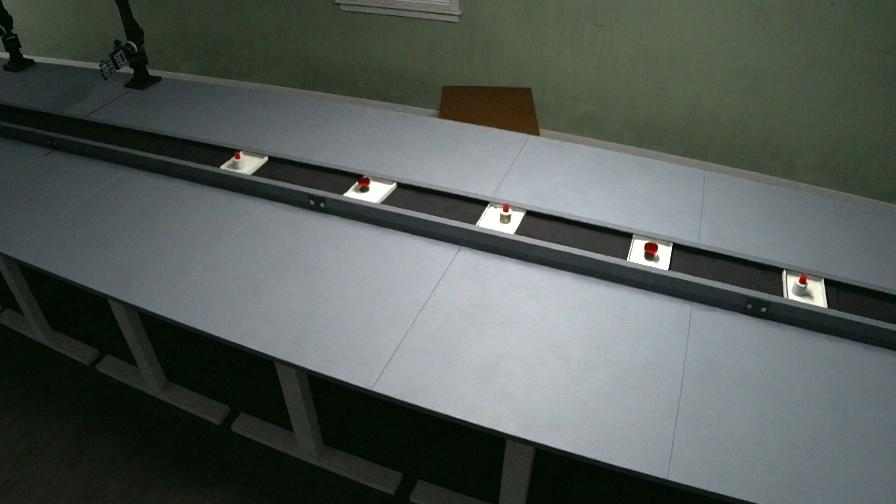

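>>> wait --seconds 10 --cameras '["cam_far_end"]'

>>> wait --seconds 8 --cameras '["cam_far_end"]'

Scene clock: 189.53 s.
Joint torques (N m): arm1=[0.5 -3.84 8.4 1.02 0.43 0.07] | arm2=[0.38 -6.3 8.36 1.26 0.34 0.04] | arm3=[-1.55 -6.65 8.29 2.15 -0.32 -0.23] | arm4=[-1.55 -7.71 8.39 1.21 -0.56 -0.1]
Heat: arm1: hottest joint3_rad 33 °C; arm2: hottest joint3_rad 32 °C; arm3: hottest joint3_rad 30 °C; arm4: hottest joint3_rad 30 °C.
Joint velocities: within noise
arm1.joint_positions: joint1_rad=+0.957 joint2_rad=+1.194 joint3_rad=+0.790 joint4_rad=+0.006 joint5_rad=+0.905 joint6_rad=-1.313 hand_little=+1.000 hand_ring=+1.000 hand_middle=+1.000 hand_index=+1.000 hand_thumb_turn=-1.000 hand_thumb_bend=+0.800 hand_force_limit=-0.600 hand_speed=-0.500
arm1.joint_status: all done
arm1.hand_stopped_by: target,target,target,target,target,target
arm1.little_load_n: 0.0
arm1.ring_load_n: 0.0
arm1.middle_load_n: 0.0
arm1.index_load_n: 0.0
arm1.thumb_bend_load_n: 0.0
arm1.thumb_turn_load_n: 0.5
arm1.hand: x=+1.0763 y=+0.2506 z=+0.9952 quat_wxyz=(+0.452, +0.570, -0.544, +0.418) (m; scene frame)
arm1.hand_target: x=+1.0787 y=+0.2491 z=+0.9961 quat_wxyz=(+0.450, +0.567, -0.548, +0.420) (m; scene frame)
arm1.hand_status: not commanded
arm2.joint_positions: joint1_rad=+1.101 joint2_rad=+1.191 joint3_rad=+0.799 joint4_rad=+0.005 joint5_rad=+1.022 joint6_rad=-1.214 hand_little=+1.000 hand_ring=+1.000 hand_middle=+1.000 hand_index=+1.000 hand_thumb_turn=-1.000 hand_thumb_bend=+0.800 hand_force_limit=-0.500 hand_speed=-0.500
arm2.joint_status: all done
arm2.hand_stopped_by: target,target,target,target,target,target
arm2.little_load_n: 0.0
arm2.ring_load_n: 0.0
arm2.middle_load_n: 0.0
arm2.index_load_n: 0.0
arm2.thumb_bend_load_n: 0.0
arm2.thumb_turn_load_n: 0.5
arm2.hand: x=-0.0964 y=+0.2829 z=+1.0149 quat_wxyz=(+0.445, +0.545, -0.550, +0.450) (m; scene frame)
arm2.hand_target: x=-0.0939 y=+0.2837 z=+1.0111 quat_wxyz=(+0.445, +0.548, -0.550, +0.447) (m; scene frame)
arm2.hand_status: not commanded
arm3.joint_positions: joint1_rad=-0.905 joint2_rad=+1.183 joint3_rad=+0.797 joint4_rad=+0.010 joint5_rad=-0.930 joint6_rad=-1.855 hand_little=+1.000 hand_ring=+1.000 hand_middle=+1.000 hand_index=+1.000 hand_thumb_turn=-1.000 hand_thumb_bend=+0.800 hand_force_limit=-0.600 hand_speed=-0.500
arm3.joint_status: all done
arm3.hand_stopped_by: target,target,target,target,target,target
arm3.little_load_n: 0.0
arm3.ring_load_n: 0.0
arm3.middle_load_n: 0.0
arm3.index_load_n: 0.0
arm3.thumb_bend_load_n: 0.0
arm3.thumb_turn_load_n: 0.5
arm3.hand: x=-0.4980 y=-0.2545 z=+1.0152 quat_wxyz=(-0.450, +0.554, +0.548, +0.435) (m; scene frame)
arm3.hand_target: x=-0.4924 y=-0.2566 z=+1.0071 quat_wxyz=(-0.448, +0.561, +0.547, +0.431) (m; scene frame)
arm3.hand_status: not commanded
arm4.joint_positions: joint1_rad=-0.794 joint2_rad=+1.196 joint3_rad=+0.692 joint4_rad=+0.013 joint5_rad=-0.796 joint6_rad=-1.786 hand_little=+1.000 hand_ring=+1.000 hand_middle=+1.000 hand_index=+1.000 hand_thumb_turn=-1.000 hand_thumb_bend=+0.800 hand_force_limit=-0.400 hand_speed=-0.500
arm4.joint_status: all done
arm4.hand_stopped_by: target,target,target,target,target,target
arm4.little_load_n: 0.0
arm4.ring_load_n: 0.0
arm4.middle_load_n: 0.0
arm4.index_load_n: 0.0
arm4.thumb_bend_load_n: 0.0
arm4.thumb_turn_load_n: 0.0
arm4.hand: x=+0.6482 y=-0.2418 z=+0.9734 quat_wxyz=(-0.448, +0.606, +0.546, +0.366) (m; scene frame)
arm4.hand_target: x=+0.6528 y=-0.2438 z=+0.9734 quat_wxyz=(-0.446, +0.609, +0.545, +0.366) (m; scene frame)
arm4.hand_status: not commanded
wait: 10.00 s; at rest from the start
pictures: cam_far_end
Images, in order (width x height): cam_far_end 896x504.

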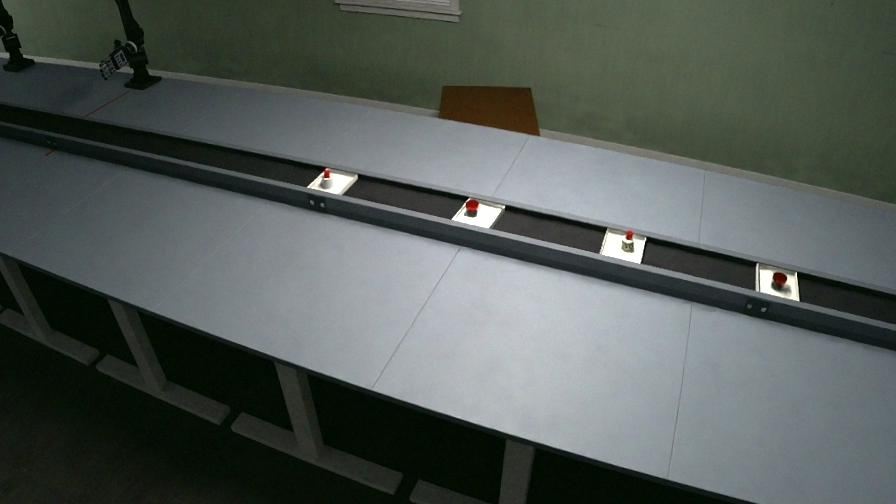

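Scene clock: 197.53 s.
Joint torques (N m): arm1=[0.44 -3.78 8.43 1.03 0.42 0.07] | arm2=[-0.21 -6.12 8.57 1.28 0.3 0.02] | arm3=[-1.96 -6.24 8.44 2.07 -0.32 -0.26] | arm4=[-1.73 -7.82 8.43 1.22 -0.59 -0.11]
Heat: arm1: hottest joint3_rad 33 °C; arm2: hottest joint3_rad 32 °C; arm3: hottest joint3_rad 31 °C; arm4: hottest joint3_rad 30 °C.
Joint velocities: within noise
arm1.joint_positions: joint1_rad=+0.957 joint2_rad=+1.194 joint3_rad=+0.790 joint4_rad=+0.006 joint5_rad=+0.905 joint6_rad=-1.313 hand_little=+1.000 hand_ring=+1.000 hand_middle=+1.000 hand_index=+1.000 hand_thumb_turn=-1.000 hand_thumb_bend=+0.800 hand_force_limit=-0.600 hand_speed=-0.500
arm1.joint_status: all done
arm1.hand_stopped_by: target,target,target,target,target,target
arm1.little_load_n: 0.0
arm1.ring_load_n: 0.0
arm1.middle_load_n: 0.0
arm1.index_load_n: 0.0
arm1.thumb_bend_load_n: 0.0
arm1.thumb_turn_load_n: 0.0
arm1.hand: x=+1.0763 y=+0.2506 z=+0.9952 quat_wxyz=(+0.452, +0.570, -0.544, +0.418) (m; scene frame)
arm1.hand_target: x=+1.0787 y=+0.2491 z=+0.9961 quat_wxyz=(+0.450, +0.567, -0.548, +0.420) (m; scene frame)
arm1.hand_status: not commanded
arm2.joint_positions: joint1_rad=+1.101 joint2_rad=+1.191 joint3_rad=+0.799 joint4_rad=+0.005 joint5_rad=+1.022 joint6_rad=-1.214 hand_little=+1.000 hand_ring=+1.000 hand_middle=+1.000 hand_index=+1.000 hand_thumb_turn=-1.000 hand_thumb_bend=+0.800 hand_force_limit=-0.500 hand_speed=-0.500
arm2.joint_status: all done
arm2.hand_stopped_by: target,target,target,target,target,target
arm2.little_load_n: 0.0
arm2.ring_load_n: 0.0
arm2.middle_load_n: 0.0
arm2.index_load_n: 0.0
arm2.thumb_bend_load_n: 0.0
arm2.thumb_turn_load_n: 0.0
arm2.hand: x=-0.0964 y=+0.2829 z=+1.0149 quat_wxyz=(+0.445, +0.545, -0.550, +0.450) (m; scene frame)
arm2.hand_target: x=-0.0939 y=+0.2837 z=+1.0111 quat_wxyz=(+0.445, +0.548, -0.550, +0.447) (m; scene frame)
arm2.hand_status: not commanded
arm3.joint_positions: joint1_rad=-0.905 joint2_rad=+1.183 joint3_rad=+0.797 joint4_rad=+0.010 joint5_rad=-0.930 joint6_rad=-1.855 hand_little=+1.000 hand_ring=+1.000 hand_middle=+1.000 hand_index=+1.000 hand_thumb_turn=-1.000 hand_thumb_bend=+0.800 hand_force_limit=-0.600 hand_speed=-0.500
arm3.joint_status: all done
arm3.hand_stopped_by: target,target,target,target,target,target
arm3.little_load_n: 0.0
arm3.ring_load_n: 0.0
arm3.middle_load_n: 0.0
arm3.index_load_n: 0.0
arm3.thumb_bend_load_n: 0.0
arm3.thumb_turn_load_n: 0.0
arm3.hand: x=-0.4980 y=-0.2545 z=+1.0152 quat_wxyz=(-0.450, +0.554, +0.548, +0.435) (m; scene frame)
arm3.hand_target: x=-0.4924 y=-0.2566 z=+1.0071 quat_wxyz=(-0.448, +0.561, +0.547, +0.431) (m; scene frame)
arm3.hand_status: not commanded
arm4.joint_positions: joint1_rad=-0.794 joint2_rad=+1.196 joint3_rad=+0.692 joint4_rad=+0.013 joint5_rad=-0.796 joint6_rad=-1.786 hand_little=+1.000 hand_ring=+1.000 hand_middle=+1.000 hand_index=+1.000 hand_thumb_turn=-1.000 hand_thumb_bend=+0.800 hand_force_limit=-0.400 hand_speed=-0.500
arm4.joint_status: all done
arm4.hand_stopped_by: target,target,target,target,target,target
arm4.little_load_n: 0.0
arm4.ring_load_n: 0.0
arm4.middle_load_n: 0.0
arm4.index_load_n: -0.5
arm4.thumb_bend_load_n: 0.0
arm4.thumb_turn_load_n: 0.5
arm4.hand: x=+0.6482 y=-0.2418 z=+0.9734 quat_wxyz=(-0.448, +0.606, +0.546, +0.366) (m; scene frame)
arm4.hand_target: x=+0.6528 y=-0.2438 z=+0.9734 quat_wxyz=(-0.446, +0.609, +0.545, +0.366) (m; scene frame)
arm4.hand_status: not commanded
wait: 8.00 s; at rest by 0.27 s
pictures: cam_far_end
Images, in order (width x height): cam_far_end 896x504.

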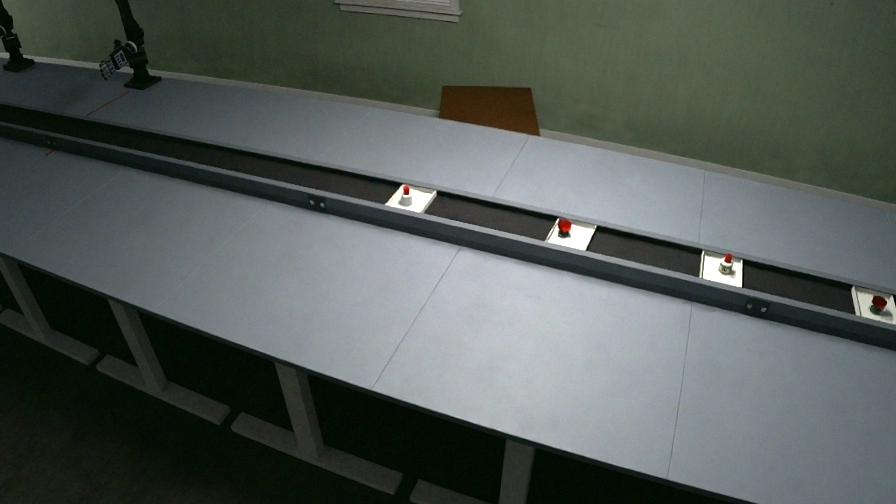

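>>> wait --seconds 5 --cameras '["cam_far_end"]'

>>> wait --seconds 5 --cameras '["cam_far_end"]'

Scene clock: 203.07 s.
Joint torques (N m): arm1=[0.5 -3.9 8.42 1.05 0.43 0.08] | arm2=[-0.03 -6.48 8.62 1.33 0.31 0.01] | arm3=[-1.85 -6.48 8.35 2.03 -0.32 -0.24] | arm4=[-1.85 -7.71 8.28 1.16 -0.56 -0.11]
Heat: arm1: hottest joint3_rad 34 °C; arm2: hottest joint3_rad 32 °C; arm3: hottest joint3_rad 31 °C; arm4: hottest joint3_rad 31 °C.
Joint velocities: within noise
arm1.joint_positions: joint1_rad=+0.957 joint2_rad=+1.194 joint3_rad=+0.790 joint4_rad=+0.006 joint5_rad=+0.905 joint6_rad=-1.313 hand_little=+1.000 hand_ring=+1.000 hand_middle=+1.000 hand_index=+1.000 hand_thumb_turn=-1.000 hand_thumb_bend=+0.800 hand_force_limit=-0.600 hand_speed=-0.500
arm1.joint_status: all done
arm1.hand_stopped_by: target,target,target,target,target,target
arm1.little_load_n: 0.0
arm1.ring_load_n: 0.0
arm1.middle_load_n: 0.0
arm1.index_load_n: 0.0
arm1.thumb_bend_load_n: 0.0
arm1.thumb_turn_load_n: 0.5
arm1.hand: x=+1.0763 y=+0.2506 z=+0.9952 quat_wxyz=(+0.452, +0.570, -0.544, +0.418) (m; scene frame)
arm1.hand_target: x=+1.0787 y=+0.2491 z=+0.9961 quat_wxyz=(+0.450, +0.567, -0.548, +0.420) (m; scene frame)
arm1.hand_status: not commanded
arm2.joint_positions: joint1_rad=+1.101 joint2_rad=+1.191 joint3_rad=+0.799 joint4_rad=+0.005 joint5_rad=+1.022 joint6_rad=-1.214 hand_little=+1.000 hand_ring=+1.000 hand_middle=+1.000 hand_index=+1.000 hand_thumb_turn=-1.000 hand_thumb_bend=+0.800 hand_force_limit=-0.500 hand_speed=-0.500
arm2.joint_status: all done
arm2.hand_stopped_by: target,target,target,target,target,target
arm2.little_load_n: 0.0
arm2.ring_load_n: 0.0
arm2.middle_load_n: 0.0
arm2.index_load_n: 0.0
arm2.thumb_bend_load_n: 0.0
arm2.thumb_turn_load_n: 0.5
arm2.hand: x=-0.0964 y=+0.2829 z=+1.0149 quat_wxyz=(+0.445, +0.545, -0.550, +0.450) (m; scene frame)
arm2.hand_target: x=-0.0939 y=+0.2837 z=+1.0111 quat_wxyz=(+0.445, +0.548, -0.550, +0.447) (m; scene frame)
arm2.hand_status: not commanded
arm3.joint_positions: joint1_rad=-0.905 joint2_rad=+1.183 joint3_rad=+0.797 joint4_rad=+0.010 joint5_rad=-0.930 joint6_rad=-1.855 hand_little=+1.000 hand_ring=+1.000 hand_middle=+1.000 hand_index=+1.000 hand_thumb_turn=-1.000 hand_thumb_bend=+0.800 hand_force_limit=-0.600 hand_speed=-0.500
arm3.joint_status: all done
arm3.hand_stopped_by: target,target,target,target,target,target
arm3.little_load_n: 0.0
arm3.ring_load_n: 0.0
arm3.middle_load_n: 0.0
arm3.index_load_n: 0.0
arm3.thumb_bend_load_n: 0.0
arm3.thumb_turn_load_n: 0.0
arm3.hand: x=-0.4980 y=-0.2545 z=+1.0152 quat_wxyz=(-0.450, +0.554, +0.548, +0.435) (m; scene frame)
arm3.hand_target: x=-0.4924 y=-0.2566 z=+1.0071 quat_wxyz=(-0.448, +0.561, +0.547, +0.431) (m; scene frame)
arm3.hand_status: not commanded
arm4.joint_positions: joint1_rad=-0.794 joint2_rad=+1.196 joint3_rad=+0.692 joint4_rad=+0.013 joint5_rad=-0.796 joint6_rad=-1.786 hand_little=+1.000 hand_ring=+1.000 hand_middle=+1.000 hand_index=+1.000 hand_thumb_turn=-1.000 hand_thumb_bend=+0.800 hand_force_limit=-0.400 hand_speed=-0.500
arm4.joint_status: all done
arm4.hand_stopped_by: target,target,target,target,target,target
arm4.little_load_n: 0.0
arm4.ring_load_n: 0.0
arm4.middle_load_n: 0.0
arm4.index_load_n: 0.0
arm4.thumb_bend_load_n: 0.0
arm4.thumb_turn_load_n: 0.0
arm4.hand: x=+0.6482 y=-0.2418 z=+0.9734 quat_wxyz=(-0.448, +0.606, +0.546, +0.366) (m; scene frame)
arm4.hand_target: x=+0.6528 y=-0.2438 z=+0.9734 quat_wxyz=(-0.446, +0.609, +0.545, +0.366) (m; scene frame)
arm4.hand_status: not commanded
wait: 5.00 s; at rest from the start
pictures: cam_far_end
Images, in order (width x height): cam_far_end 896x504.

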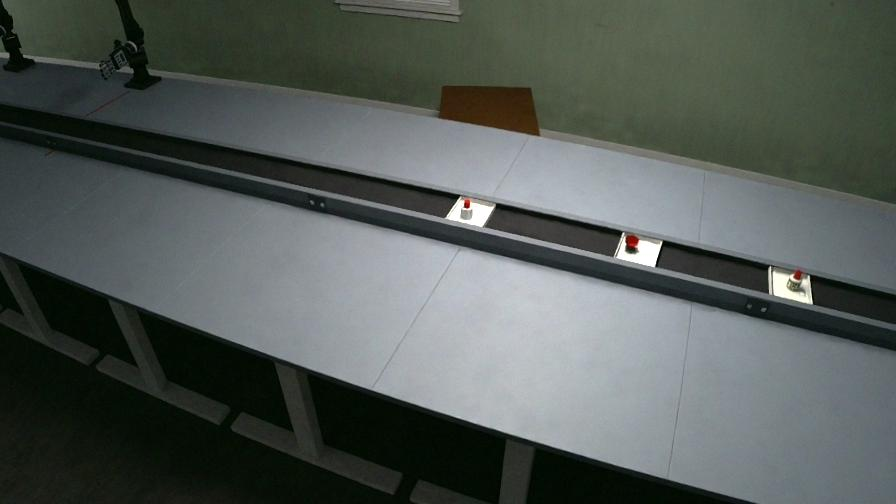

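Scene clock: 208.07 s.
Joint torques (N m): arm1=[0.5 -3.84 8.42 1.03 0.42 0.08] | arm2=[-0.56 -6.89 8.76 1.46 0.34 0.02] | arm3=[-1.79 -7 8.36 1.95 -0.32 -0.28] | arm4=[-1.85 -7.82 8.35 1.17 -0.58 -0.11]
Heat: arm1: hottest joint3_rad 34 °C; arm2: hottest joint3_rad 32 °C; arm3: hottest joint3_rad 31 °C; arm4: hottest joint3_rad 31 °C.
Joint velocities: within noise
arm1.joint_positions: joint1_rad=+0.957 joint2_rad=+1.194 joint3_rad=+0.790 joint4_rad=+0.006 joint5_rad=+0.905 joint6_rad=-1.313 hand_little=+1.000 hand_ring=+1.000 hand_middle=+1.000 hand_index=+1.000 hand_thumb_turn=-1.000 hand_thumb_bend=+0.800 hand_force_limit=-0.600 hand_speed=-0.500
arm1.joint_status: all done
arm1.hand_stopped_by: target,target,target,target,target,target
arm1.little_load_n: 0.0
arm1.ring_load_n: 0.0
arm1.middle_load_n: 0.0
arm1.index_load_n: 0.0
arm1.thumb_bend_load_n: 0.0
arm1.thumb_turn_load_n: 0.0
arm1.hand: x=+1.0763 y=+0.2506 z=+0.9952 quat_wxyz=(+0.452, +0.570, -0.544, +0.418) (m; scene frame)
arm1.hand_target: x=+1.0787 y=+0.2491 z=+0.9961 quat_wxyz=(+0.450, +0.567, -0.548, +0.420) (m; scene frame)
arm1.hand_status: not commanded
arm2.joint_positions: joint1_rad=+1.101 joint2_rad=+1.191 joint3_rad=+0.799 joint4_rad=+0.005 joint5_rad=+1.022 joint6_rad=-1.214 hand_little=+1.000 hand_ring=+1.000 hand_middle=+1.000 hand_index=+1.000 hand_thumb_turn=-1.000 hand_thumb_bend=+0.800 hand_force_limit=-0.500 hand_speed=-0.500
arm2.joint_status: all done
arm2.hand_stopped_by: target,target,target,target,target,target
arm2.little_load_n: 0.0
arm2.ring_load_n: 0.0
arm2.middle_load_n: 0.0
arm2.index_load_n: 0.0
arm2.thumb_bend_load_n: 0.0
arm2.thumb_turn_load_n: 0.5
arm2.hand: x=-0.0964 y=+0.2829 z=+1.0149 quat_wxyz=(+0.445, +0.545, -0.550, +0.450) (m; scene frame)
arm2.hand_target: x=-0.0939 y=+0.2837 z=+1.0111 quat_wxyz=(+0.445, +0.548, -0.550, +0.447) (m; scene frame)
arm2.hand_status: not commanded
arm3.joint_positions: joint1_rad=-0.905 joint2_rad=+1.183 joint3_rad=+0.797 joint4_rad=+0.010 joint5_rad=-0.930 joint6_rad=-1.855 hand_little=+1.000 hand_ring=+1.000 hand_middle=+1.000 hand_index=+1.000 hand_thumb_turn=-1.000 hand_thumb_bend=+0.800 hand_force_limit=-0.600 hand_speed=-0.500
arm3.joint_status: all done
arm3.hand_stopped_by: target,target,target,target,target,target
arm3.little_load_n: 0.0
arm3.ring_load_n: 0.0
arm3.middle_load_n: 0.0
arm3.index_load_n: 0.0
arm3.thumb_bend_load_n: 0.5
arm3.thumb_turn_load_n: 0.0
arm3.hand: x=-0.4980 y=-0.2545 z=+1.0152 quat_wxyz=(-0.450, +0.554, +0.548, +0.435) (m; scene frame)
arm3.hand_target: x=-0.4924 y=-0.2566 z=+1.0071 quat_wxyz=(-0.448, +0.561, +0.547, +0.431) (m; scene frame)
arm3.hand_status: not commanded
arm4.joint_positions: joint1_rad=-0.794 joint2_rad=+1.196 joint3_rad=+0.692 joint4_rad=+0.013 joint5_rad=-0.796 joint6_rad=-1.786 hand_little=+1.000 hand_ring=+1.000 hand_middle=+1.000 hand_index=+1.000 hand_thumb_turn=-1.000 hand_thumb_bend=+0.800 hand_force_limit=-0.400 hand_speed=-0.500
arm4.joint_status: all done
arm4.hand_stopped_by: target,target,target,target,target,target
arm4.little_load_n: 0.0
arm4.ring_load_n: 0.0
arm4.middle_load_n: 0.0
arm4.index_load_n: 0.0
arm4.thumb_bend_load_n: 0.0
arm4.thumb_turn_load_n: 0.0
arm4.hand: x=+0.6482 y=-0.2418 z=+0.9734 quat_wxyz=(-0.448, +0.606, +0.546, +0.366) (m; scene frame)
arm4.hand_target: x=+0.6528 y=-0.2438 z=+0.9734 quat_wxyz=(-0.446, +0.609, +0.545, +0.366) (m; scene frame)
arm4.hand_status: not commanded
wait: 5.00 s; at rest by 0.27 s
pictures: cam_far_end
Images, in order (width x height): cam_far_end 896x504.

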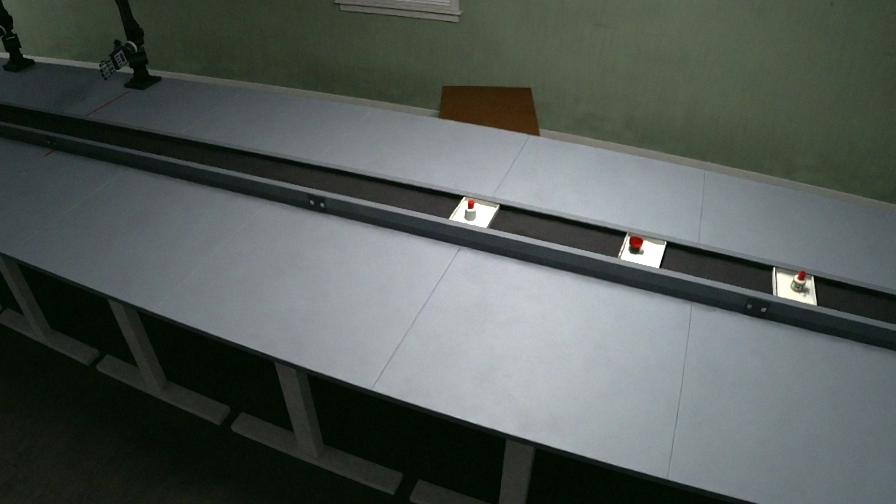

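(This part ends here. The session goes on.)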